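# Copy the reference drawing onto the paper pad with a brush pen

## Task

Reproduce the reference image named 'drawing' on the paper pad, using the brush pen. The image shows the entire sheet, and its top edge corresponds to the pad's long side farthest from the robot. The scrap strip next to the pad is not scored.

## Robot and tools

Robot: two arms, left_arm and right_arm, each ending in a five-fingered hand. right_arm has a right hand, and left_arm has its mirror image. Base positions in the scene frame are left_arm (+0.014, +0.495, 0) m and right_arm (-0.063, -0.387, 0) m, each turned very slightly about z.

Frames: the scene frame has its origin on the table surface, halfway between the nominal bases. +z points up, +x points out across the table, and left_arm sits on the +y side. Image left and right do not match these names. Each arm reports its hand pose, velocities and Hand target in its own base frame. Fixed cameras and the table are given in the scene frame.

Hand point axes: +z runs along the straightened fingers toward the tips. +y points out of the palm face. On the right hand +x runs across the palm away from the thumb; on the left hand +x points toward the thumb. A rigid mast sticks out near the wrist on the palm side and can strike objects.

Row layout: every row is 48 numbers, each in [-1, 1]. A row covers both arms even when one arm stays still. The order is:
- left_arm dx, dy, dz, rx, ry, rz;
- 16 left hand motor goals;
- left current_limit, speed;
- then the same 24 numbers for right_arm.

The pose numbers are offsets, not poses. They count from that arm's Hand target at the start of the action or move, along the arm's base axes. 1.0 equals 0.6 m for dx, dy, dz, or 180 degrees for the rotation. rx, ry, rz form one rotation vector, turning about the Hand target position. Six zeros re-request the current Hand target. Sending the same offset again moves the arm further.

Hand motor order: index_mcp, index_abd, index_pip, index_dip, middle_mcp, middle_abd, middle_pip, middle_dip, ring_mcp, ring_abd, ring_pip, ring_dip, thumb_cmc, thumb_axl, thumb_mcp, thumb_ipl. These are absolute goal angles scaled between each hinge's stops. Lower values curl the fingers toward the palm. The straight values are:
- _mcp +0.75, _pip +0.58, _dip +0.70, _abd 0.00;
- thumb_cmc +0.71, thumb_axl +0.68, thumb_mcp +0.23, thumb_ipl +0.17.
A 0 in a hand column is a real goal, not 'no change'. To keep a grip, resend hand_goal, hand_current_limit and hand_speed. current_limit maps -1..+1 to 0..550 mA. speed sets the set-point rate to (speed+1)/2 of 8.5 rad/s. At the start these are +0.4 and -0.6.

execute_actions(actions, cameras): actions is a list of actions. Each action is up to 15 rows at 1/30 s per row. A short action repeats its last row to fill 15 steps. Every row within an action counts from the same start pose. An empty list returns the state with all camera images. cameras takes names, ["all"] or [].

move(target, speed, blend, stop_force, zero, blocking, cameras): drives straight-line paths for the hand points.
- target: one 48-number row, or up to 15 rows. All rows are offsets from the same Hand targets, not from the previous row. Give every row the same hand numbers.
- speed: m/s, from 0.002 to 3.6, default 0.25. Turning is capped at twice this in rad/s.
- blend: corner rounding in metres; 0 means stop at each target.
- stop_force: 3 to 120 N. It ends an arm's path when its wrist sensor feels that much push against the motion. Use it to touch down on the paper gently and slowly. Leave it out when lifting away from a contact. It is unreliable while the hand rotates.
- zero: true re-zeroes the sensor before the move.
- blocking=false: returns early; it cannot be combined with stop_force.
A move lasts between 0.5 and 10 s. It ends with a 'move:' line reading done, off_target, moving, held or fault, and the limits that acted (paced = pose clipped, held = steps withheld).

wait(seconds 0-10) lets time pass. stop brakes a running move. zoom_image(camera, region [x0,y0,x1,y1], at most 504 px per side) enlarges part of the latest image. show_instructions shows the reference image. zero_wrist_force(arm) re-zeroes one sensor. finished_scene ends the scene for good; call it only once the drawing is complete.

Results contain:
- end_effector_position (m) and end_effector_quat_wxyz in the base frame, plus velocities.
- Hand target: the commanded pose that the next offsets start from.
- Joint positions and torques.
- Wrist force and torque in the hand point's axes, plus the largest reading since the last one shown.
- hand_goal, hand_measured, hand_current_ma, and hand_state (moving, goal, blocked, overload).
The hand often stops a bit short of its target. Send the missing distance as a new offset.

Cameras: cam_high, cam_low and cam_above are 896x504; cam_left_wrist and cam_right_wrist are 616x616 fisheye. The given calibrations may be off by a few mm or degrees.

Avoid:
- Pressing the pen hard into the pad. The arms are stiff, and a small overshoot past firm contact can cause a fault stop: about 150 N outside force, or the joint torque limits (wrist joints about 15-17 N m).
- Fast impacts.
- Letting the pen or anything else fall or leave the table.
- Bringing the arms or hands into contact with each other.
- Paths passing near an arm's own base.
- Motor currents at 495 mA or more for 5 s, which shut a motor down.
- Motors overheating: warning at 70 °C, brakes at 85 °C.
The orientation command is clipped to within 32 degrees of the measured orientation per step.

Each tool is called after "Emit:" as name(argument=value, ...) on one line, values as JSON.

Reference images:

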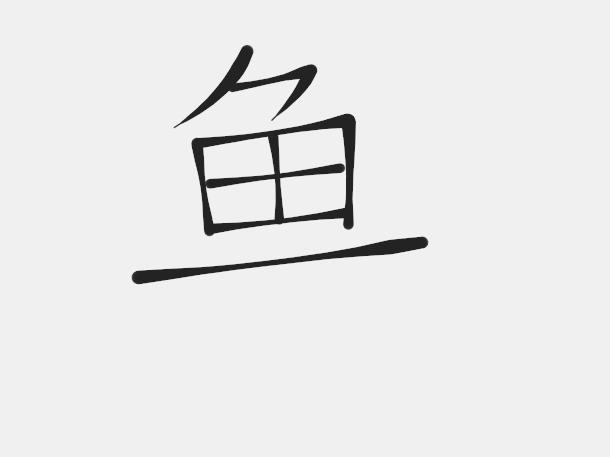

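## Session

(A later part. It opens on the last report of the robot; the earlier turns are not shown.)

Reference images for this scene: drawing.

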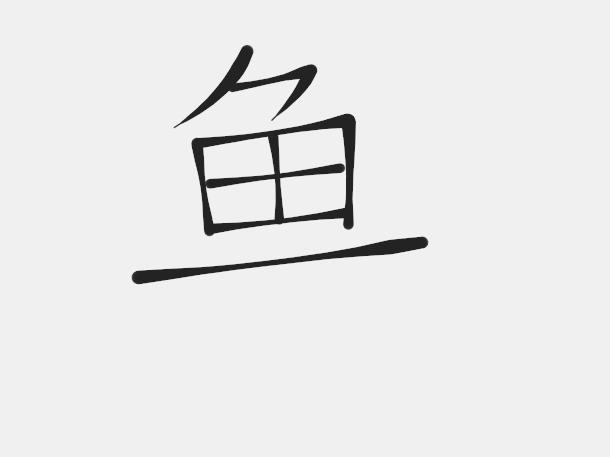

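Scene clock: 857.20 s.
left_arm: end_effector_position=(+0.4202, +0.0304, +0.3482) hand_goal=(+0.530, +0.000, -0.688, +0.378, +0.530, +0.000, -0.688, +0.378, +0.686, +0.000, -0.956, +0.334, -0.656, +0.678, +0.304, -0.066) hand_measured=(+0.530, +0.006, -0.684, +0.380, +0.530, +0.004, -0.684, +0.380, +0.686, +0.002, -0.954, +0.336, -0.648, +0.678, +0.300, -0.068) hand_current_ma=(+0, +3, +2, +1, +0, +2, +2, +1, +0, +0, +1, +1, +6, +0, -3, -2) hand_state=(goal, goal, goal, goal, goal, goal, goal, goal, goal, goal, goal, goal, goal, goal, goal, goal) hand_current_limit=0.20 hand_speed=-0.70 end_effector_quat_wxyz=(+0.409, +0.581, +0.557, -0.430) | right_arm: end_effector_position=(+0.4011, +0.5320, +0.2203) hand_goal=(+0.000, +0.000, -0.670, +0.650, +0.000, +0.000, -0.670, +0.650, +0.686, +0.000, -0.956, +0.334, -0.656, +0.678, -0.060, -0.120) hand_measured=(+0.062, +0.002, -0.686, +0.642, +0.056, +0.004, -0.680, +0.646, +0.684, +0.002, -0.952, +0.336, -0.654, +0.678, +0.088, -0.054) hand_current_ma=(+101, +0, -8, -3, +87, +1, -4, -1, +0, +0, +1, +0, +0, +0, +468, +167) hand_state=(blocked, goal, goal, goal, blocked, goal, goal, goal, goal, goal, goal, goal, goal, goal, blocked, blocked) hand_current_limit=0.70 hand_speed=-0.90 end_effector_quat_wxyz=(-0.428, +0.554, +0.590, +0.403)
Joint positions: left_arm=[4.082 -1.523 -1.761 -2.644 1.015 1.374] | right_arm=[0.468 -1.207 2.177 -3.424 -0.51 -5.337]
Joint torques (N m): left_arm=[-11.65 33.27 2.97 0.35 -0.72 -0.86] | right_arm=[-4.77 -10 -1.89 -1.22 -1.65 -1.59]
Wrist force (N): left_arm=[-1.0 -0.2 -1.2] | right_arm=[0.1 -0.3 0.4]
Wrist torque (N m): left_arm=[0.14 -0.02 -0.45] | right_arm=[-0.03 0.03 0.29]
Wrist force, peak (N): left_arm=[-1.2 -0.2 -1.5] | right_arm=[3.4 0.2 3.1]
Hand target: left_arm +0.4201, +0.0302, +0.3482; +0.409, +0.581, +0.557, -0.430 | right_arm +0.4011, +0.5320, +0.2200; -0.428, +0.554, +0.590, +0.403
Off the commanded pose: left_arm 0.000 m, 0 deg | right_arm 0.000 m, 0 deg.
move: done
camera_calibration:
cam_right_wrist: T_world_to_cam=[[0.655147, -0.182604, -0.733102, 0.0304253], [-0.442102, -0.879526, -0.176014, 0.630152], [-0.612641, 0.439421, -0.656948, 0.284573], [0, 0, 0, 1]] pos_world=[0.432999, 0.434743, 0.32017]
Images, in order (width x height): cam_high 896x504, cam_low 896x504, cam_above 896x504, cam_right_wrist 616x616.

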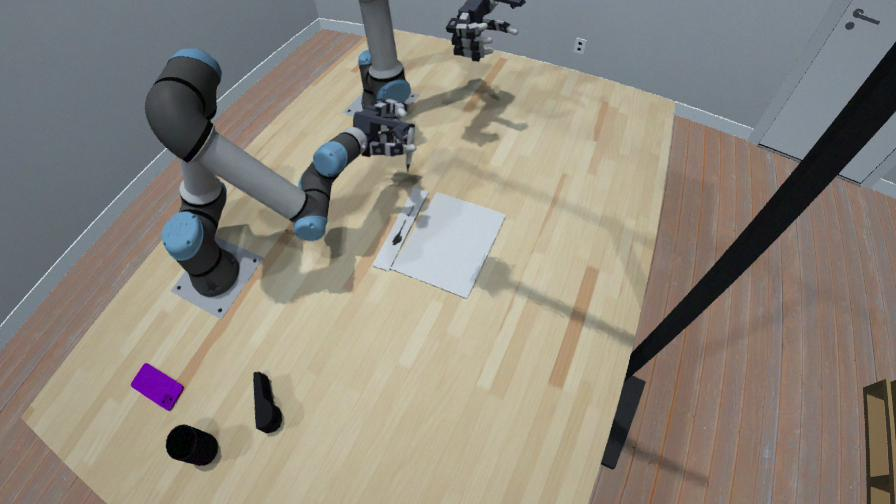

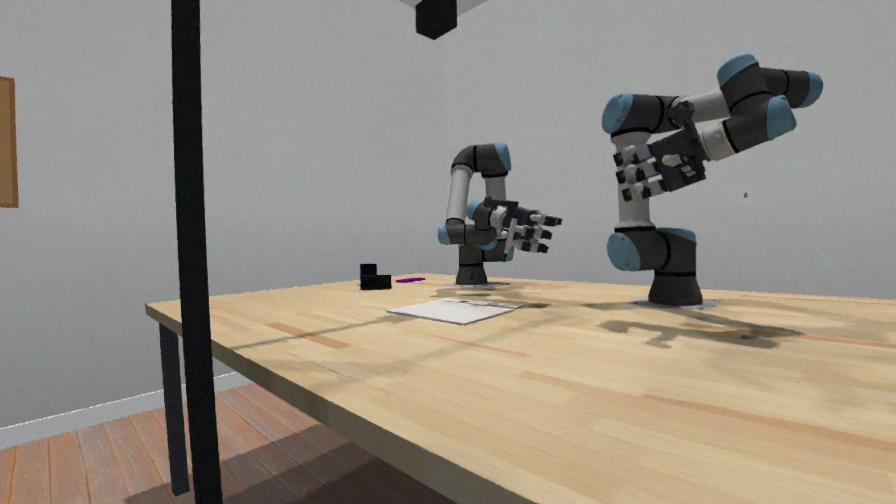

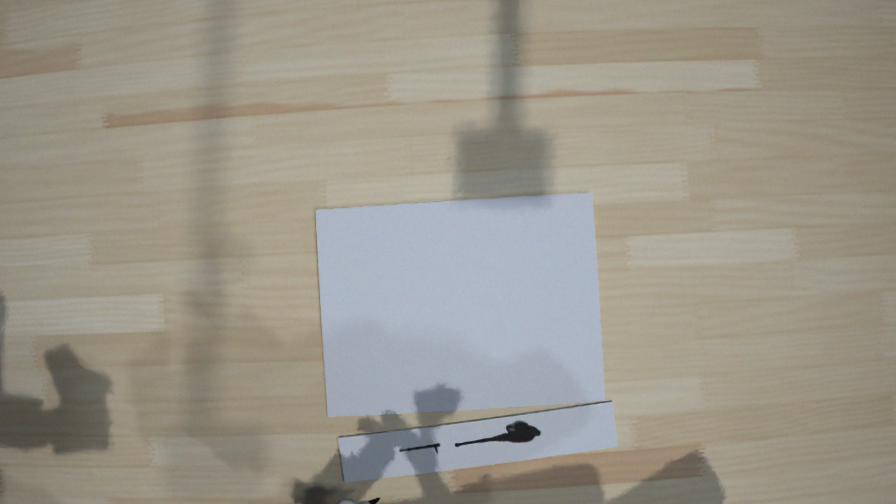

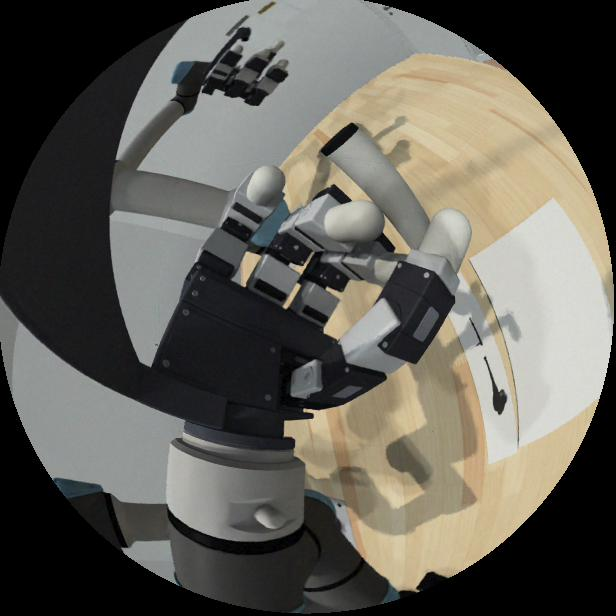

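Emit:
move(target=[0,0,0,0,0,0, 0.529,0,-0.689,0.378, 0.529,0,-0.689,0.378, 0.685,0,-0.956,0.333, -0.657,0.678,0.303,-0.066, 0.2,-0.7, -0.0083,0,-0.20,0,0,0, 0.0,0,-0.67,0.65, 0.0,0,-0.67,0.65, 0.685,0,-0.956,0.333, -0.657,0.678,-0.06,-0.12, 0.7,-0.9], speed=0.1, cameras=["cam_low","cam_high"])

Emit:
zoom_image(camera="cam_high", region=[380, 150, 450, 220])

Emit:
zoom_image(camera="cam_low", region=[470, 250, 550, 310])

Scene clock: 869.03 s.
left_arm: end_effector_position=(+0.4201, +0.0302, +0.3482) hand_goal=(+0.530, +0.000, -0.688, +0.378, +0.530, +0.000, -0.688, +0.378, +0.686, +0.000, -0.956, +0.334, -0.656, +0.678, +0.304, -0.066) hand_measured=(+0.530, +0.006, -0.684, +0.380, +0.530, +0.004, -0.684, +0.380, +0.686, +0.002, -0.954, +0.336, -0.648, +0.678, +0.300, -0.068) hand_current_ma=(+0, +3, +2, +1, +0, +2, +2, +1, +0, +0, +1, +1, +6, +0, -3, -2) hand_state=(goal, goal, goal, goal, goal, goal, goal, goal, goal, goal, goal, goal, goal, goal, goal, goal) hand_current_limit=0.20 hand_speed=-0.70 end_effector_quat_wxyz=(+0.409, +0.581, +0.557, -0.430) | right_arm: end_effector_position=(+0.3961, +0.5320, +0.0999) hand_goal=(+0.000, +0.000, -0.670, +0.650, +0.000, +0.000, -0.670, +0.650, +0.686, +0.000, -0.956, +0.334, -0.656, +0.678, -0.060, -0.120) hand_measured=(+0.062, +0.002, -0.686, +0.642, +0.056, +0.004, -0.680, +0.646, +0.684, +0.002, -0.952, +0.336, -0.654, +0.678, +0.088, -0.054) hand_current_ma=(+101, +0, -9, -3, +87, +1, -4, -1, +0, +0, +1, +0, +0, +0, +468, +167) hand_state=(blocked, goal, goal, goal, blocked, goal, goal, goal, goal, goal, goal, goal, goal, goal, blocked, blocked) hand_current_limit=0.70 hand_speed=-0.90 end_effector_quat_wxyz=(-0.428, +0.554, +0.590, +0.403)
Joint positions: left_arm=[4.082 -1.522 -1.761 -2.644 1.015 1.374] | right_arm=[0.474 -0.894 2.198 -3.762 -0.514 -5.33]
Joint torques (N m): left_arm=[-11.95 33.93 4.11 0.46 -0.68 -1.03] | right_arm=[6.08 -57.93 -5.47 -1.06 -1.03 -0.39]
Wrist force (N): left_arm=[-0.9 0.1 -0.9] | right_arm=[0.0 -0.3 0.6]
Wrist torque (N m): left_arm=[0.16 -0.04 -0.44] | right_arm=[-0.04 0.03 0.28]
Wrist force, peak (N): left_arm=[-1.2 -0.3 -1.2] | right_arm=[1.5 -0.1 0.0]
Hand target: left_arm +0.4201, +0.0302, +0.3482; +0.409, +0.581, +0.557, -0.430 | right_arm +0.3961, +0.5320, +0.1000; -0.428, +0.554, +0.590, +0.403
Off the commanded pose: left_arm 0.000 m, 0 deg | right_arm 0.000 m, 0 deg.
move: done
Images, in order (width x height): cam_high 896x504, cam_low 896x504.

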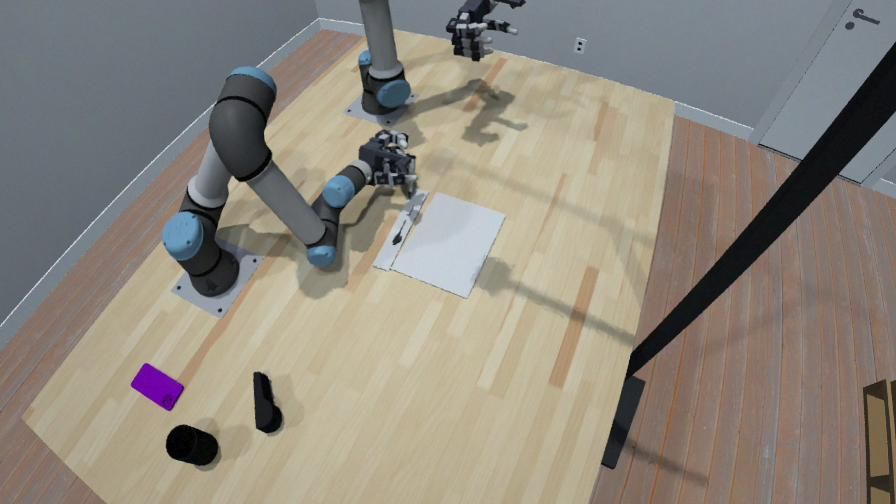

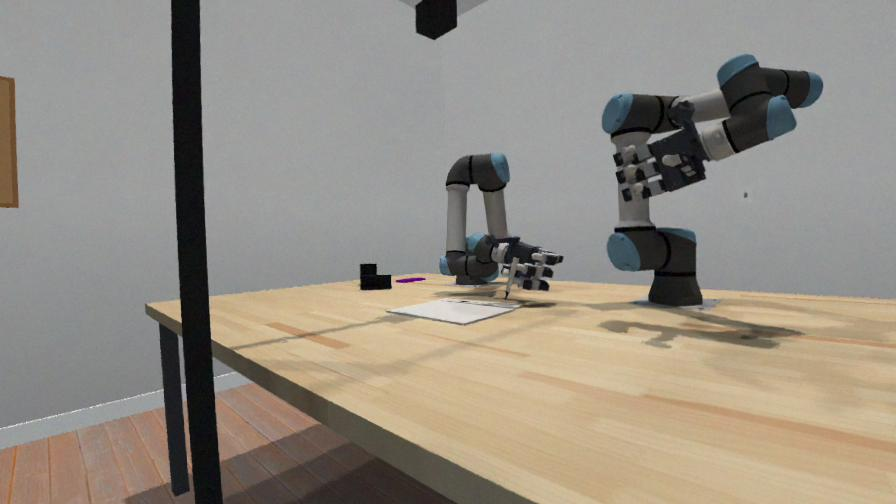

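Scaled by 7.200 from the camera's 896x504 image, which has a finer 1280x720 frame.

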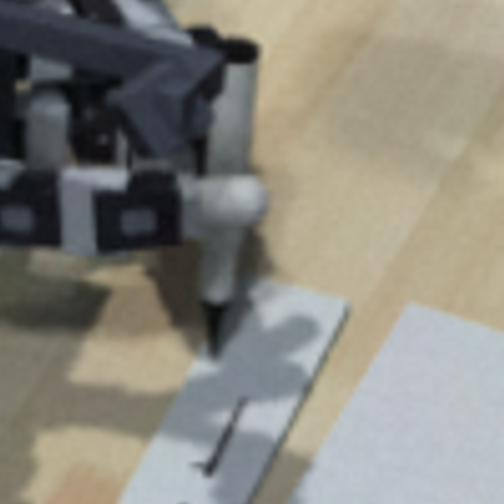

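Scaled by 6.300 from the camera's 896x504 image, which has a finer 1280x720 frame.

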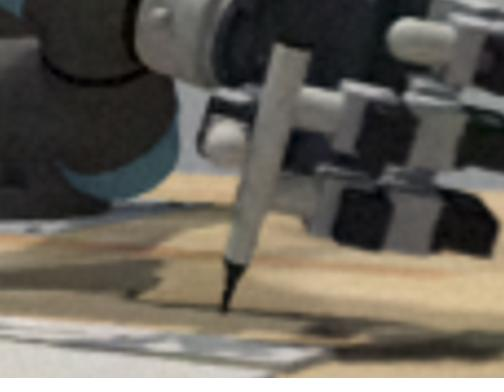

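Emit:
move(target=[[0,0,0,0,0,0, 0.529,0,-0.689,0.378, 0.529,0,-0.689,0.378, 0.685,0,-0.956,0.333, -0.657,0.678,0.303,-0.066, 0.2,-0.7, 0,0,-0.0233,0,0,0, 0.0,0,-0.67,0.65, 0.0,0,-0.67,0.65, 0.685,0,-0.956,0.333, -0.657,0.678,-0.06,-0.12, 0.7,-0.9],
[0,0,0,0,0,0, 0.529,0,-0.689,0.378, 0.529,0,-0.689,0.378, 0.685,0,-0.956,0.333, -0.657,0.678,0.303,-0.066, 0.2,-0.7, 0.0091,-0.1397,-0.0467,0,0,0, 0.0,0,-0.67,0.65, 0.0,0,-0.67,0.65, 0.685,0,-0.956,0.333, -0.657,0.678,-0.06,-0.12, 0.7,-0.9]], speed=0.025, stop_force=6)

Emit:
move(target=[[0,0,0,0,0,0, 0.529,0,-0.689,0.378, 0.529,0,-0.689,0.378, 0.685,0,-0.956,0.333, -0.657,0.678,0.303,-0.066, 0.2,-0.7, 0,0,0.05,0,0,0, 0.0,0,-0.67,0.65, 0.0,0,-0.67,0.65, 0.685,0,-0.956,0.333, -0.657,0.678,-0.06,-0.12, 0.7,-0.9],
[0,0,0,0,0,0, 0.529,0,-0.689,0.378, 0.529,0,-0.689,0.378, 0.685,0,-0.956,0.333, -0.657,0.678,0.303,-0.066, 0.2,-0.7, -0.2,0,0.12,0,0,0, 0.0,0,-0.67,0.65, 0.0,0,-0.67,0.65, 0.685,0,-0.956,0.333, -0.657,0.678,-0.06,-0.12, 0.7,-0.9]], speed=[0.05,0.15], cameras=["cam_above","cam_high"])

Emit:
zoom_image(camera="cam_above", region=[330, 400, 560, 490])

Scene clock: 890.87 s.
left_arm: end_effector_position=(+0.4201, +0.0302, +0.3482) hand_goal=(+0.530, +0.000, -0.688, +0.378, +0.530, +0.000, -0.688, +0.378, +0.686, +0.000, -0.956, +0.334, -0.656, +0.678, +0.304, -0.066) hand_measured=(+0.530, +0.006, -0.684, +0.380, +0.530, +0.004, -0.684, +0.380, +0.686, +0.002, -0.954, +0.336, -0.648, +0.678, +0.300, -0.068) hand_current_ma=(+0, +3, +2, +1, +0, +2, +2, +1, +0, +0, +1, +1, +6, +0, -3, -2) hand_state=(goal, goal, goal, goal, goal, goal, goal, goal, goal, goal, goal, goal, goal, goal, goal, goal) hand_current_limit=0.20 hand_speed=-0.70 end_effector_quat_wxyz=(+0.409, +0.581, +0.557, -0.430) | right_arm: end_effector_position=(+0.4016, +0.4481, +0.0721) hand_goal=(+0.000, +0.000, -0.670, +0.650, +0.000, +0.000, -0.670, +0.650, +0.686, +0.000, -0.956, +0.334, -0.656, +0.678, -0.060, -0.120) hand_measured=(+0.062, +0.002, -0.686, +0.642, +0.056, +0.004, -0.682, +0.646, +0.684, +0.002, -0.952, +0.336, -0.656, +0.678, +0.088, -0.054) hand_current_ma=(+100, +0, -9, -3, +87, +0, -5, -1, +0, +0, +1, +0, +0, +0, +468, +167) hand_state=(blocked, goal, goal, goal, blocked, goal, goal, goal, goal, goal, goal, goal, goal, goal, blocked, blocked) hand_current_limit=0.70 hand_speed=-0.90 end_effector_quat_wxyz=(-0.427, +0.554, +0.590, +0.403)
Joint positions: left_arm=[4.082 -1.522 -1.761 -2.644 1.015 1.374] | right_arm=[0.276 -0.919 2.39 -3.621 -0.38 -5.67]
Joint torques (N m): left_arm=[-11.76 34.47 4.81 -0.03 -0.63 -1.2] | right_arm=[7.63 -11.79 -14.98 -4.2 -1.55 1.74]
Wrist force (N): left_arm=[-0.7 -0.4 -1.0] | right_arm=[2.0 -0.7 0.8]
Wrist torque (N m): left_arm=[0.11 -0.05 -0.42] | right_arm=[-0.05 -0.09 0.25]
Wrist force, peak (N): left_arm=[-1.3 -0.1 -1.2] | right_arm=[3.6 -0.4 -0.2]
Hand target: left_arm +0.4201, +0.0302, +0.3482; +0.409, +0.581, +0.557, -0.430 | right_arm +0.4016, +0.4481, +0.0720; -0.428, +0.554, +0.590, +0.403
Off the commanded pose: left_arm 0.000 m, 0 deg | right_arm 0.000 m, 0 deg.
move: done

Scene clock: 892.93 s.
left_arm: end_effector_position=(+0.4201, +0.0302, +0.3482) hand_goal=(+0.530, +0.000, -0.688, +0.378, +0.530, +0.000, -0.688, +0.378, +0.686, +0.000, -0.956, +0.334, -0.656, +0.678, +0.304, -0.066) hand_measured=(+0.530, +0.006, -0.684, +0.380, +0.530, +0.004, -0.684, +0.380, +0.686, +0.002, -0.954, +0.336, -0.648, +0.678, +0.300, -0.068) hand_current_ma=(+0, +3, +2, +1, +0, +2, +2, +1, +0, +0, +1, +1, +6, +0, -3, -2) hand_state=(goal, goal, goal, goal, goal, goal, goal, goal, goal, goal, goal, goal, goal, goal, goal, goal) hand_current_limit=0.20 hand_speed=-0.70 end_effector_quat_wxyz=(+0.409, +0.581, +0.557, -0.430) | right_arm: end_effector_position=(+0.2816, +0.4481, +0.1441) hand_goal=(+0.000, +0.000, -0.670, +0.650, +0.000, +0.000, -0.670, +0.650, +0.686, +0.000, -0.956, +0.334, -0.656, +0.678, -0.060, -0.120) hand_measured=(+0.062, +0.002, -0.688, +0.642, +0.056, +0.004, -0.682, +0.646, +0.684, +0.002, -0.952, +0.336, -0.654, +0.678, +0.088, -0.054) hand_current_ma=(+98, +0, -10, -3, +84, +1, -5, -1, +0, +0, +1, +0, +0, +0, +468, +167) hand_state=(blocked, goal, goal, goal, blocked, goal, goal, goal, goal, goal, goal, goal, goal, goal, blocked, blocked) hand_current_limit=0.70 hand_speed=-0.90 end_effector_quat_wxyz=(-0.427, +0.554, +0.590, +0.403)
Joint positions: left_arm=[4.082 -1.522 -1.761 -2.644 1.015 1.374] | right_arm=[0.396 -1.178 2.621 -3.803 -0.456 -5.442]
Joint torques (N m): left_arm=[-12.47 33.8 3.81 0.12 -0.64 -0.91] | right_arm=[0.7 -7.7 -12.35 -0.91 3.55 -0.99]
Wrist force (N): left_arm=[-0.8 0.0 -0.9] | right_arm=[-0.1 -0.3 0.6]
Wrist torque (N m): left_arm=[0.17 -0.04 -0.45] | right_arm=[-0.05 0.03 0.14]
Wrist force, peak (N): left_arm=[-1.4 -0.2 -1.2] | right_arm=[3.3 -0.4 0.0]
Hand target: left_arm +0.4201, +0.0302, +0.3482; +0.409, +0.581, +0.557, -0.430 | right_arm +0.2816, +0.4481, +0.1440; -0.428, +0.554, +0.590, +0.403
Off the commanded pose: left_arm 0.000 m, 0 deg | right_arm 0.000 m, 0 deg.
move: done
Images, in order (width x height): cam_high 896x504, cam_above 896x504.

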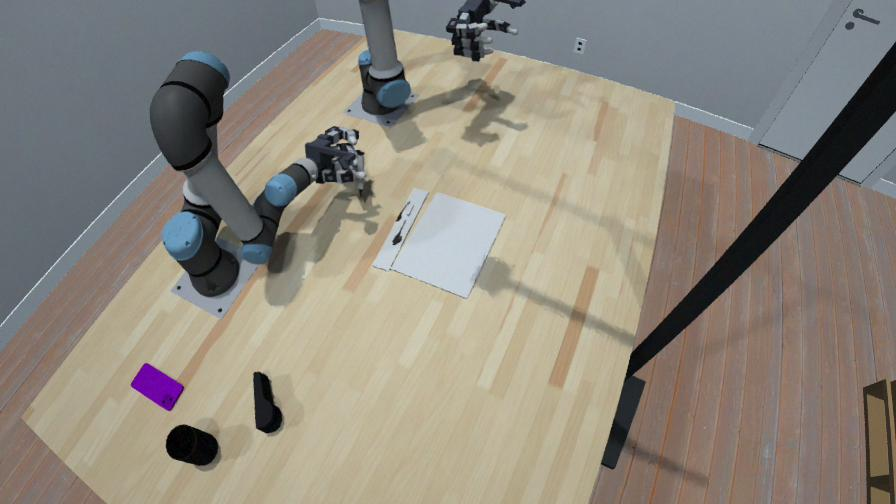

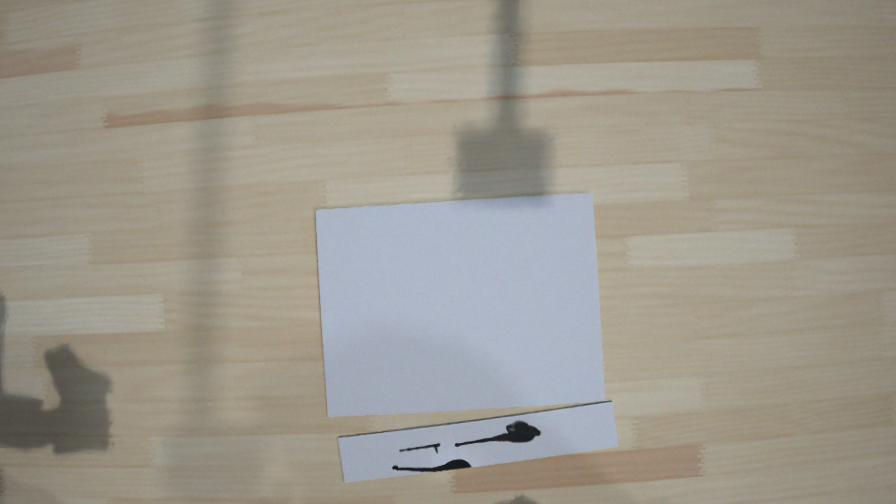

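Scaled by 2.191 from the camera's 896x504 image, which has a finer 1280x720 frame.

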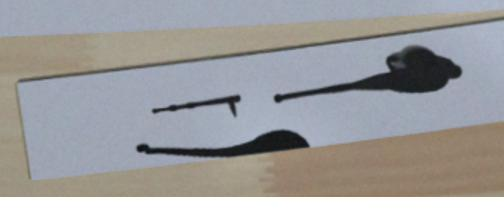

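Emit:
zoom_image(camera="cam_above", region=[385, 430, 485, 480])

Scaled by 5.040 from the camera's 896x504 image, which has a finer 1280x720 frame.

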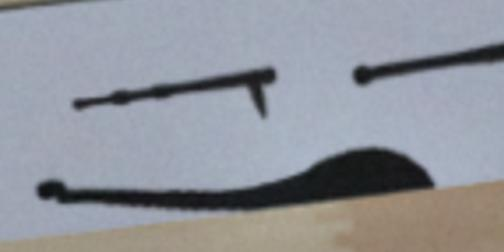

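Emit:
wait(seconds=0, cameras=["cam_right_wrist","cam_low","cam_high"])

Emit:
zoom_image(camera="cam_high", region=[330, 130, 400, 200])

Emit:
zoom_image(camera="cam_low", region=[490, 230, 570, 290])

Emit:
zoom_image(camera="cam_right_wrist", region=[216, 80, 516, 380])

Scene clock: 913.53 s.
left_arm: end_effector_position=(+0.4201, +0.0302, +0.3482) hand_goal=(+0.530, +0.000, -0.688, +0.378, +0.530, +0.000, -0.688, +0.378, +0.686, +0.000, -0.956, +0.334, -0.656, +0.678, +0.304, -0.066) hand_measured=(+0.530, +0.006, -0.684, +0.380, +0.530, +0.004, -0.684, +0.380, +0.686, +0.002, -0.954, +0.336, -0.648, +0.678, +0.300, -0.068) hand_current_ma=(+0, +3, +2, +1, +0, +2, +2, +1, +0, +0, +1, +1, +6, +0, -3, -2) hand_state=(goal, goal, goal, goal, goal, goal, goal, goal, goal, goal, goal, goal, goal, goal, goal, goal) hand_current_limit=0.20 hand_speed=-0.70 end_effector_quat_wxyz=(+0.409, +0.581, +0.557, -0.430) | right_arm: end_effector_position=(+0.2816, +0.4481, +0.1440) hand_goal=(+0.000, +0.000, -0.670, +0.650, +0.000, +0.000, -0.670, +0.650, +0.686, +0.000, -0.956, +0.334, -0.656, +0.678, -0.060, -0.120) hand_measured=(+0.062, +0.002, -0.688, +0.642, +0.056, +0.004, -0.682, +0.646, +0.684, +0.002, -0.952, +0.336, -0.654, +0.678, +0.088, -0.054) hand_current_ma=(+98, +0, -10, -3, +84, +1, -5, -1, +0, +0, +1, +0, +0, +0, +467, +167) hand_state=(blocked, goal, goal, goal, blocked, goal, goal, goal, goal, goal, goal, goal, goal, goal, blocked, blocked) hand_current_limit=0.70 hand_speed=-0.90 end_effector_quat_wxyz=(-0.428, +0.554, +0.590, +0.403)
Joint positions: left_arm=[4.082 -1.522 -1.761 -2.644 1.015 1.374] | right_arm=[0.396 -1.177 2.621 -3.803 -0.456 -5.442]
Joint torques (N m): left_arm=[-10.67 34.13 4.21 0.04 -0.77 -1.31] | right_arm=[6.99 -5.05 -2.61 -3.75 3.41 1.72]
Wrist force (N): left_arm=[-0.8 0.0 -0.8] | right_arm=[0.3 -0.4 0.7]
Wrist torque (N m): left_arm=[0.14 -0.04 -0.45] | right_arm=[-0.06 -0.03 0.16]
Wrist force, peak (N): left_arm=[-1.2 -0.2 -1.2] | right_arm=[0.6 -0.6 0.7]
Hand target: left_arm +0.4201, +0.0302, +0.3482; +0.409, +0.581, +0.557, -0.430 | right_arm +0.2816, +0.4481, +0.1440; -0.428, +0.554, +0.590, +0.403
Off the commanded pose: left_arm 0.000 m, 0 deg | right_arm 0.000 m, 0 deg.
camera_calibration:
cam_right_wrist: T_world_to_cam=[[0.654876, -0.182842, -0.733285, 0.037672], [-0.44224, -0.87953, -0.175645, 0.490053], [-0.612831, 0.439313, -0.656843, 0.198176], [0, 0, 0, 1]] pos_world=[0.313499, 0.350843, 0.24387]
Images, in order (width x height): cam_high 896x504, cam_low 896x504, cam_right_wrist 616x616.

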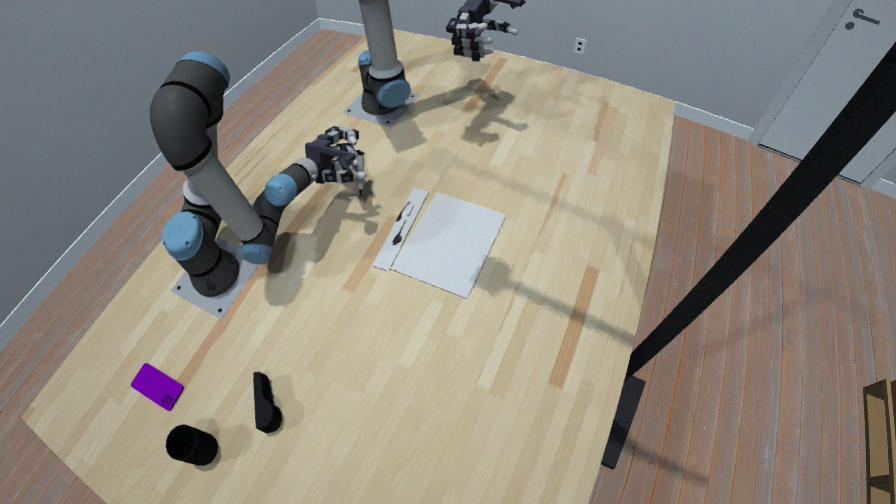

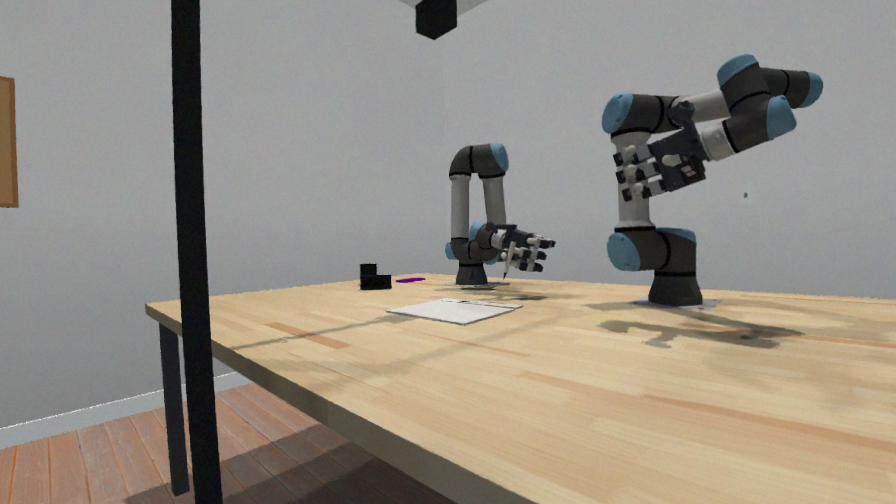

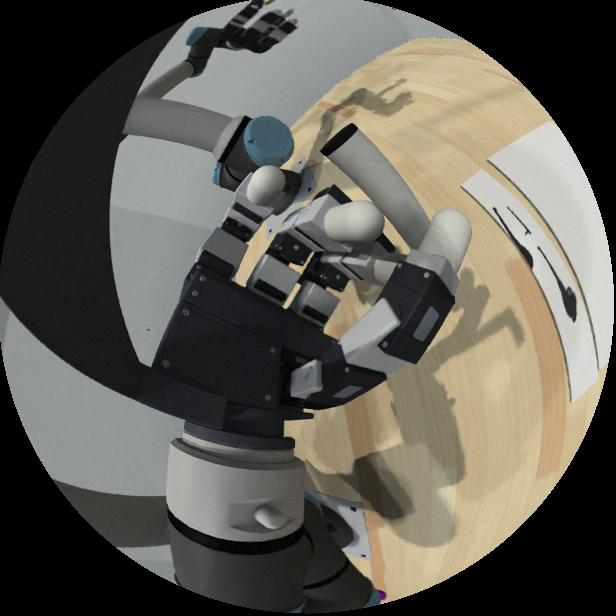

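Scaled by 7.200 from the camera's 896x504 image, which has a finer 1280x720 frame.

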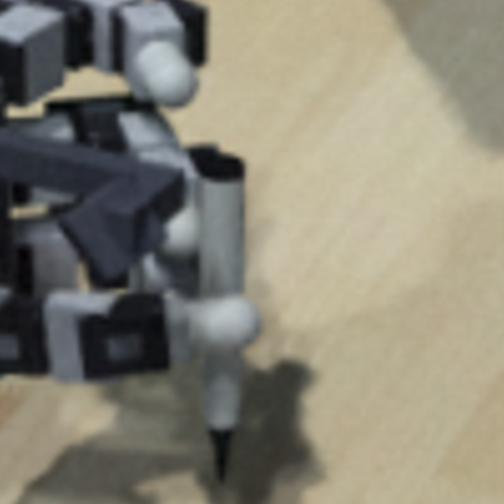

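Scaled by 6.300 from the camera's 896x504 image, which has a finer 1280x720 frame.

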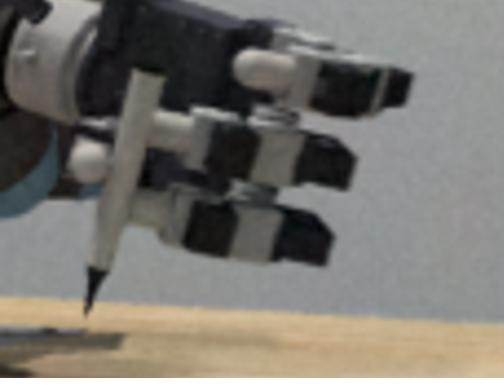

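Scaled by 1.680 from the camera's 616x616 image, which has a finer 880x880 frame.

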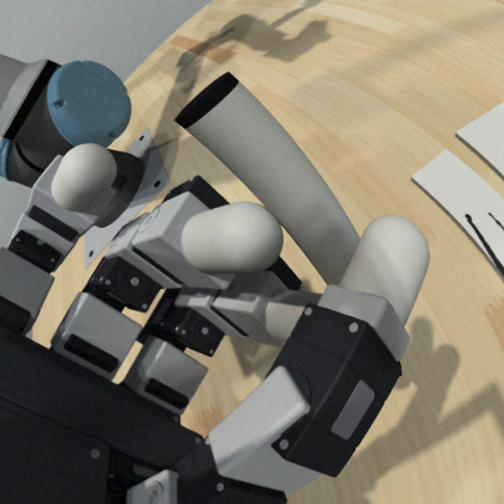

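Emit:
move(target=[0,0,0,0,0,0, 0.529,0,-0.689,0.378, 0.529,0,-0.689,0.378, 0.685,0,-0.956,0.333, -0.657,0.678,0.303,-0.066, 0.2,-0.7, 0.2345,0.2225,-0.0733,0,0,0, 0.0,0,-0.67,0.65, 0.0,0,-0.67,0.65, 0.685,0,-0.956,0.333, -0.657,0.678,-0.06,-0.12, 0.7,-0.9], speed=0.15)

Emit:
move(target=[[0,0,0,0,0,0, 0.529,0,-0.689,0.378, 0.529,0,-0.689,0.378, 0.685,0,-0.956,0.333, -0.657,0.678,0.303,-0.066, 0.2,-0.7, 0,0,-0.03,0,0,0, 0.0,0,-0.67,0.65, 0.0,0,-0.67,0.65, 0.685,0,-0.956,0.333, -0.657,0.678,-0.06,-0.12, 0.7,-0.9],
[0,0,0,0,0,0, 0.529,0,-0.689,0.378, 0.529,0,-0.689,0.378, 0.685,0,-0.956,0.333, -0.657,0.678,0.303,-0.066, 0.2,-0.7, 0,0,-0.0133,0,0,0, 0.0,0,-0.67,0.65, 0.0,0,-0.67,0.65, 0.685,0,-0.956,0.333, -0.657,0.678,-0.06,-0.12, 0.7,-0.9],
[0,0,0,0,0,0, 0.529,0,-0.689,0.378, 0.529,0,-0.689,0.378, 0.685,0,-0.956,0.333, -0.657,0.678,0.303,-0.066, 0.2,-0.7, 0.0019,-0.0282,-0.0133,0,0,0, 0.0,0,-0.67,0.65, 0.0,0,-0.67,0.65, 0.685,0,-0.956,0.333, -0.657,0.678,-0.06,-0.12, 0.7,-0.9],
[0,0,0,0,0,0, 0.529,0,-0.689,0.378, 0.529,0,-0.689,0.378, 0.685,0,-0.956,0.333, -0.657,0.678,0.303,-0.066, 0.2,-0.7, 0.0019,-0.0282,-0.0333,0,0,0, 0.0,0,-0.67,0.65, 0.0,0,-0.67,0.65, 0.685,0,-0.956,0.333, -0.657,0.678,-0.06,-0.12, 0.7,-0.9],
[0,0,0,0,0,0, 0.529,0,-0.689,0.378, 0.529,0,-0.689,0.378, 0.685,0,-0.956,0.333, -0.657,0.678,0.303,-0.066, 0.2,-0.7, 0.0019,-0.0282,-0.0133,0,0,0, 0.0,0,-0.67,0.65, 0.0,0,-0.67,0.65, 0.685,0,-0.956,0.333, -0.657,0.678,-0.06,-0.12, 0.7,-0.9],
[0,0,0,0,0,0, 0.529,0,-0.689,0.378, 0.529,0,-0.689,0.378, 0.685,0,-0.956,0.333, -0.657,0.678,0.303,-0.066, 0.2,-0.7, 0.0038,-0.0564,-0.0133,0,0,0, 0.0,0,-0.67,0.65, 0.0,0,-0.67,0.65, 0.685,0,-0.956,0.333, -0.657,0.678,-0.06,-0.12, 0.7,-0.9]], speed=0.03)

Emit:
move(target=[[0,0,0,0,0,0, 0.529,0,-0.689,0.378, 0.529,0,-0.689,0.378, 0.685,0,-0.956,0.333, -0.657,0.678,0.303,-0.066, 0.2,-0.7, 0,0,-0.0233,0,0,0, 0.0,0,-0.67,0.65, 0.0,0,-0.67,0.65, 0.685,0,-0.956,0.333, -0.657,0.678,-0.06,-0.12, 0.7,-0.9],
[0,0,0,0,0,0, 0.529,0,-0.689,0.378, 0.529,0,-0.689,0.378, 0.685,0,-0.956,0.333, -0.657,0.678,0.303,-0.066, 0.2,-0.7, 0,0,0,0,0,0, 0.0,0,-0.67,0.65, 0.0,0,-0.67,0.65, 0.685,0,-0.956,0.333, -0.657,0.678,-0.06,-0.12, 0.7,-0.9],
[0,0,0,0,0,0, 0.529,0,-0.689,0.378, 0.529,0,-0.689,0.378, 0.685,0,-0.956,0.333, -0.657,0.678,0.303,-0.066, 0.2,-0.7, 0.0019,-0.0282,0,0,0,0, 0.0,0,-0.67,0.65, 0.0,0,-0.67,0.65, 0.685,0,-0.956,0.333, -0.657,0.678,-0.06,-0.12, 0.7,-0.9],
[0,0,0,0,0,0, 0.529,0,-0.689,0.378, 0.529,0,-0.689,0.378, 0.685,0,-0.956,0.333, -0.657,0.678,0.303,-0.066, 0.2,-0.7, 0.0019,-0.0282,-0.0267,0,0,0, 0.0,0,-0.67,0.65, 0.0,0,-0.67,0.65, 0.685,0,-0.956,0.333, -0.657,0.678,-0.06,-0.12, 0.7,-0.9],
[0,0,0,0,0,0, 0.529,0,-0.689,0.378, 0.529,0,-0.689,0.378, 0.685,0,-0.956,0.333, -0.657,0.678,0.303,-0.066, 0.2,-0.7, 0.0019,-0.0282,0.02,0,0,0, 0.0,0,-0.67,0.65, 0.0,0,-0.67,0.65, 0.685,0,-0.956,0.333, -0.657,0.678,-0.06,-0.12, 0.7,-0.9]], speed=0.03)

Emit:
move(target=[0,0,0,0,0,0, 0.529,0,-0.689,0.378, 0.529,0,-0.689,0.378, 0.685,0,-0.956,0.333, -0.657,0.678,0.303,-0.066, 0.2,-0.7, -0.25,0,0.08,0,0,0, 0.0,0,-0.67,0.65, 0.0,0,-0.67,0.65, 0.685,0,-0.956,0.333, -0.657,0.678,-0.06,-0.12, 0.7,-0.9], speed=0.15, cameras=["cam_above"])

Emit:
zoom_image(camera="cam_above", region=[335, 425, 445, 480])

Scene clock: 966.67 s.
left_arm: end_effector_position=(+0.4201, +0.0302, +0.3482) hand_goal=(+0.530, +0.000, -0.688, +0.378, +0.530, +0.000, -0.688, +0.378, +0.686, +0.000, -0.956, +0.334, -0.656, +0.678, +0.304, -0.066) hand_measured=(+0.530, +0.006, -0.684, +0.380, +0.530, +0.004, -0.684, +0.380, +0.686, +0.002, -0.954, +0.336, -0.648, +0.678, +0.300, -0.068) hand_current_ma=(+0, +3, +2, +1, +0, +2, +2, +1, +0, +0, +1, +1, +6, +0, -3, -2) hand_state=(goal, goal, goal, goal, goal, goal, goal, goal, goal, goal, goal, goal, goal, goal, goal, goal) hand_current_limit=0.20 hand_speed=-0.70 end_effector_quat_wxyz=(+0.409, +0.581, +0.557, -0.430) | right_arm: end_effector_position=(+0.4222, +0.5816, +0.0998) hand_goal=(+0.000, +0.000, -0.670, +0.650, +0.000, +0.000, -0.670, +0.650, +0.686, +0.000, -0.956, +0.334, -0.656, +0.678, -0.060, -0.120) hand_measured=(+0.060, +0.002, -0.688, +0.642, +0.056, +0.004, -0.682, +0.646, +0.684, +0.002, -0.952, +0.336, -0.654, +0.678, +0.088, -0.054) hand_current_ma=(+97, +0, -10, -3, +83, +1, -5, -1, +0, +0, +1, +0, +0, +0, +468, +167) hand_state=(blocked, goal, goal, goal, blocked, goal, goal, goal, goal, goal, goal, goal, goal, goal, blocked, blocked) hand_current_limit=0.70 hand_speed=-0.90 end_effector_quat_wxyz=(-0.428, +0.554, +0.590, +0.402)
Joint positions: left_arm=[4.082 -1.522 -1.761 -2.644 1.015 1.374] | right_arm=[0.54 -0.83 2.025 -3.72 -0.567 -5.252]
Joint torques (N m): left_arm=[-11.39 34.13 3.12 0.32 -0.63 -0.79] | right_arm=[-5.54 -65.27 -14.04 -4.18 3.43 -1.47]
Wrist force (N): left_arm=[-0.9 -0.1 -1.2] | right_arm=[0.1 -0.3 0.6]
Wrist torque (N m): left_arm=[0.17 -0.04 -0.45] | right_arm=[-0.05 0.01 0.16]
Wrist force, peak (N): left_arm=[-1.1 -0.2 -1.5] | right_arm=[0.2 -2.1 0.0]
Hand target: left_arm +0.4201, +0.0302, +0.3482; +0.409, +0.581, +0.557, -0.430 | right_arm +0.4223, +0.5816, +0.1000; -0.428, +0.554, +0.590, +0.403
Off the commanded pose: left_arm 0.000 m, 0 deg | right_arm 0.000 m, 0 deg.
move: done

Scene clock: 970.67 s.
left_arm: end_effector_position=(+0.4201, +0.0302, +0.3482) hand_goal=(+0.530, +0.000, -0.688, +0.378, +0.530, +0.000, -0.688, +0.378, +0.686, +0.000, -0.956, +0.334, -0.656, +0.678, +0.304, -0.066) hand_measured=(+0.530, +0.006, -0.684, +0.380, +0.530, +0.004, -0.684, +0.380, +0.686, +0.002, -0.954, +0.336, -0.648, +0.678, +0.300, -0.068) hand_current_ma=(+0, +3, +2, +1, +0, +2, +2, +1, +0, +0, +1, +1, +6, +0, -3, -2) hand_state=(goal, goal, goal, goal, goal, goal, goal, goal, goal, goal, goal, goal, goal, goal, goal, goal) hand_current_limit=0.20 hand_speed=-0.70 end_effector_quat_wxyz=(+0.409, +0.581, +0.557, -0.430) | right_arm: end_effector_position=(+0.4245, +0.5477, +0.0921) hand_goal=(+0.000, +0.000, -0.670, +0.650, +0.000, +0.000, -0.670, +0.650, +0.686, +0.000, -0.956, +0.334, -0.656, +0.678, -0.060, -0.120) hand_measured=(+0.060, +0.002, -0.688, +0.642, +0.056, +0.004, -0.682, +0.646, +0.686, +0.002, -0.952, +0.336, -0.654, +0.678, +0.088, -0.054) hand_current_ma=(+97, +0, -10, -3, +83, +1, -5, -1, +0, +0, +1, +0, +0, +0, +468, +167) hand_state=(blocked, goal, goal, goal, blocked, goal, goal, goal, goal, goal, goal, goal, goal, goal, blocked, blocked) hand_current_limit=0.70 hand_speed=-0.90 end_effector_quat_wxyz=(-0.428, +0.554, +0.590, +0.403) end_effector_velocity=(+0.001, +0.001, +0.001) end_effector_angular_velocity=(-0.001, -0.002, -0.002)
Joint positions: left_arm=[4.082 -1.522 -1.761 -2.644 1.015 1.374] | right_arm=[0.476 -0.846 2.104 -3.719 -0.515 -5.327]
Joint velocities: left_arm=[within noise] | right_arm=[0.003 -0.001 -0.004 -0.001 -0.005 0.003]
Joint torques (N m): left_arm=[-11.15 34.35 4.61 0.08 -0.33 -0.96] | right_arm=[6.44 -41.41 -22.34 -2.26 -1.29 1.77]
Wrist force (N): left_arm=[-0.8 -0.1 -1.0] | right_arm=[0.4 -0.1 0.5]
Wrist torque (N m): left_arm=[0.15 -0.04 -0.44] | right_arm=[-0.01 -0.03 0.33]
Wrist force, peak (N): left_arm=[-1.2 0.0 -1.3] | right_arm=[0.5 -1.6 1.5]
Hand target: left_arm +0.4201, +0.0302, +0.3482; +0.409, +0.581, +0.557, -0.430 | right_arm +0.4245, +0.5478, +0.0920; -0.428, +0.554, +0.590, +0.403
Off the commanded pose: left_arm 0.000 m, 0 deg | right_arm 0.000 m, 0 deg.
move: done

Scene clock: 974.60 s.
left_arm: end_effector_position=(+0.4201, +0.0302, +0.3482) hand_goal=(+0.530, +0.000, -0.688, +0.378, +0.530, +0.000, -0.688, +0.378, +0.686, +0.000, -0.956, +0.334, -0.656, +0.678, +0.304, -0.066) hand_measured=(+0.530, +0.006, -0.684, +0.380, +0.530, +0.004, -0.684, +0.380, +0.686, +0.002, -0.954, +0.336, -0.648, +0.678, +0.300, -0.068) hand_current_ma=(+0, +3, +2, +1, +0, +2, +2, +1, +0, +0, +1, +1, +6, +0, -3, -2) hand_state=(goal, goal, goal, goal, goal, goal, goal, goal, goal, goal, goal, goal, goal, goal, goal, goal) hand_current_limit=0.20 hand_speed=-0.70 end_effector_quat_wxyz=(+0.409, +0.581, +0.557, -0.430) | right_arm: end_effector_position=(+0.4257, +0.5309, +0.1043) hand_goal=(+0.000, +0.000, -0.670, +0.650, +0.000, +0.000, -0.670, +0.650, +0.686, +0.000, -0.956, +0.334, -0.656, +0.678, -0.060, -0.120) hand_measured=(+0.060, +0.002, -0.688, +0.642, +0.056, +0.004, -0.682, +0.646, +0.686, +0.002, -0.952, +0.336, -0.654, +0.678, +0.088, -0.054) hand_current_ma=(+97, +0, -10, -3, +83, +1, -5, -1, +0, +0, +1, +0, +0, +0, +467, +167) hand_state=(blocked, goal, goal, goal, blocked, goal, goal, goal, goal, goal, goal, goal, goal, goal, blocked, blocked) hand_current_limit=0.70 hand_speed=-0.90 end_effector_quat_wxyz=(-0.427, +0.554, +0.590, +0.403)
Joint positions: left_arm=[4.082 -1.522 -1.761 -2.644 1.015 1.374] | right_arm=[0.442 -0.896 2.148 -3.673 -0.49 -5.373]
Joint torques (N m): left_arm=[-10.32 33.97 3.74 0.1 -0.91 -0.83] | right_arm=[2.47 -14.39 -2.69 -4.49 -0.63 -1.57]
Wrist force (N): left_arm=[-0.9 -0.1 -0.9] | right_arm=[0.4 -0.2 0.4]
Wrist torque (N m): left_arm=[0.13 -0.04 -0.44] | right_arm=[-0.04 0.00 0.31]
Wrist force, peak (N): left_arm=[-1.2 -0.1 -1.2] | right_arm=[0.3 -0.6 1.5]
Hand target: left_arm +0.4201, +0.0302, +0.3482; +0.409, +0.581, +0.557, -0.430 | right_arm +0.4257, +0.5309, +0.1040; -0.428, +0.554, +0.590, +0.403
Off the commanded pose: left_arm 0.000 m, 0 deg | right_arm 0.000 m, 0 deg.
move: done

Scene clock: 976.07 s.
left_arm: end_effector_position=(+0.4201, +0.0302, +0.3482) hand_goal=(+0.530, +0.000, -0.688, +0.378, +0.530, +0.000, -0.688, +0.378, +0.686, +0.000, -0.956, +0.334, -0.656, +0.678, +0.304, -0.066) hand_measured=(+0.530, +0.006, -0.684, +0.380, +0.530, +0.004, -0.684, +0.380, +0.686, +0.002, -0.954, +0.336, -0.648, +0.678, +0.300, -0.068) hand_current_ma=(+0, +3, +2, +1, +0, +2, +2, +1, +0, +0, +1, +1, +6, +0, -3, -2) hand_state=(goal, goal, goal, goal, goal, goal, goal, goal, goal, goal, goal, goal, goal, goal, goal, goal) hand_current_limit=0.20 hand_speed=-0.70 end_effector_quat_wxyz=(+0.409, +0.581, +0.557, -0.430) | right_arm: end_effector_position=(+0.2757, +0.5309, +0.1522) hand_goal=(+0.000, +0.000, -0.670, +0.650, +0.000, +0.000, -0.670, +0.650, +0.686, +0.000, -0.956, +0.334, -0.656, +0.678, -0.060, -0.120) hand_measured=(+0.060, +0.002, -0.688, +0.642, +0.054, +0.004, -0.682, +0.646, +0.686, +0.002, -0.952, +0.336, -0.654, +0.678, +0.088, -0.054) hand_current_ma=(+94, +0, -11, -3, +79, +1, -5, -1, +0, +0, +1, +0, +0, +0, +467, +167) hand_state=(blocked, goal, goal, goal, blocked, goal, goal, goal, goal, goal, goal, goal, goal, goal, blocked, blocked) hand_current_limit=0.70 hand_speed=-0.90 end_effector_quat_wxyz=(-0.427, +0.554, +0.590, +0.403)
Joint positions: left_arm=[4.082 -1.522 -1.761 -2.644 1.015 1.374] | right_arm=[0.633 -1.086 2.397 -3.91 -0.645 -5.163]
Joint torques (N m): left_arm=[-10.81 34.63 3.94 0.28 -0.88 -0.94] | right_arm=[1.81 -9.49 -18.47 -0.64 2.96 -1.29]
Wrist force (N): left_arm=[-0.8 -0.2 -1.1] | right_arm=[-0.1 -0.3 0.6]
Wrist torque (N m): left_arm=[0.15 -0.04 -0.44] | right_arm=[-0.04 0.04 0.13]
Wrist force, peak (N): left_arm=[-1.2 0.0 -1.2] | right_arm=[-0.2 4.3 -2.4]
Hand target: left_arm +0.4201, +0.0302, +0.3482; +0.409, +0.581, +0.557, -0.430 | right_arm +0.2757, +0.5309, +0.1520; -0.428, +0.554, +0.590, +0.403
Off the commanded pose: left_arm 0.000 m, 0 deg | right_arm 0.000 m, 0 deg.
move: done
Images, in order (width x height): cam_above 896x504.

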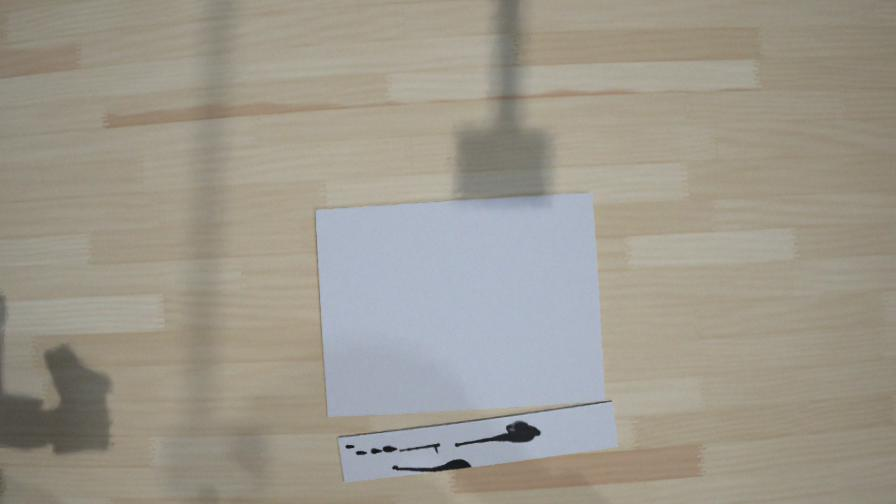

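Scaled by 4.582 from the camera's 896x504 image, which has a finer 1280x720 frame.

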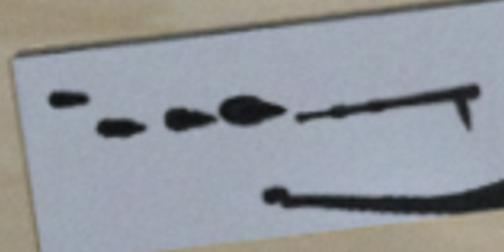

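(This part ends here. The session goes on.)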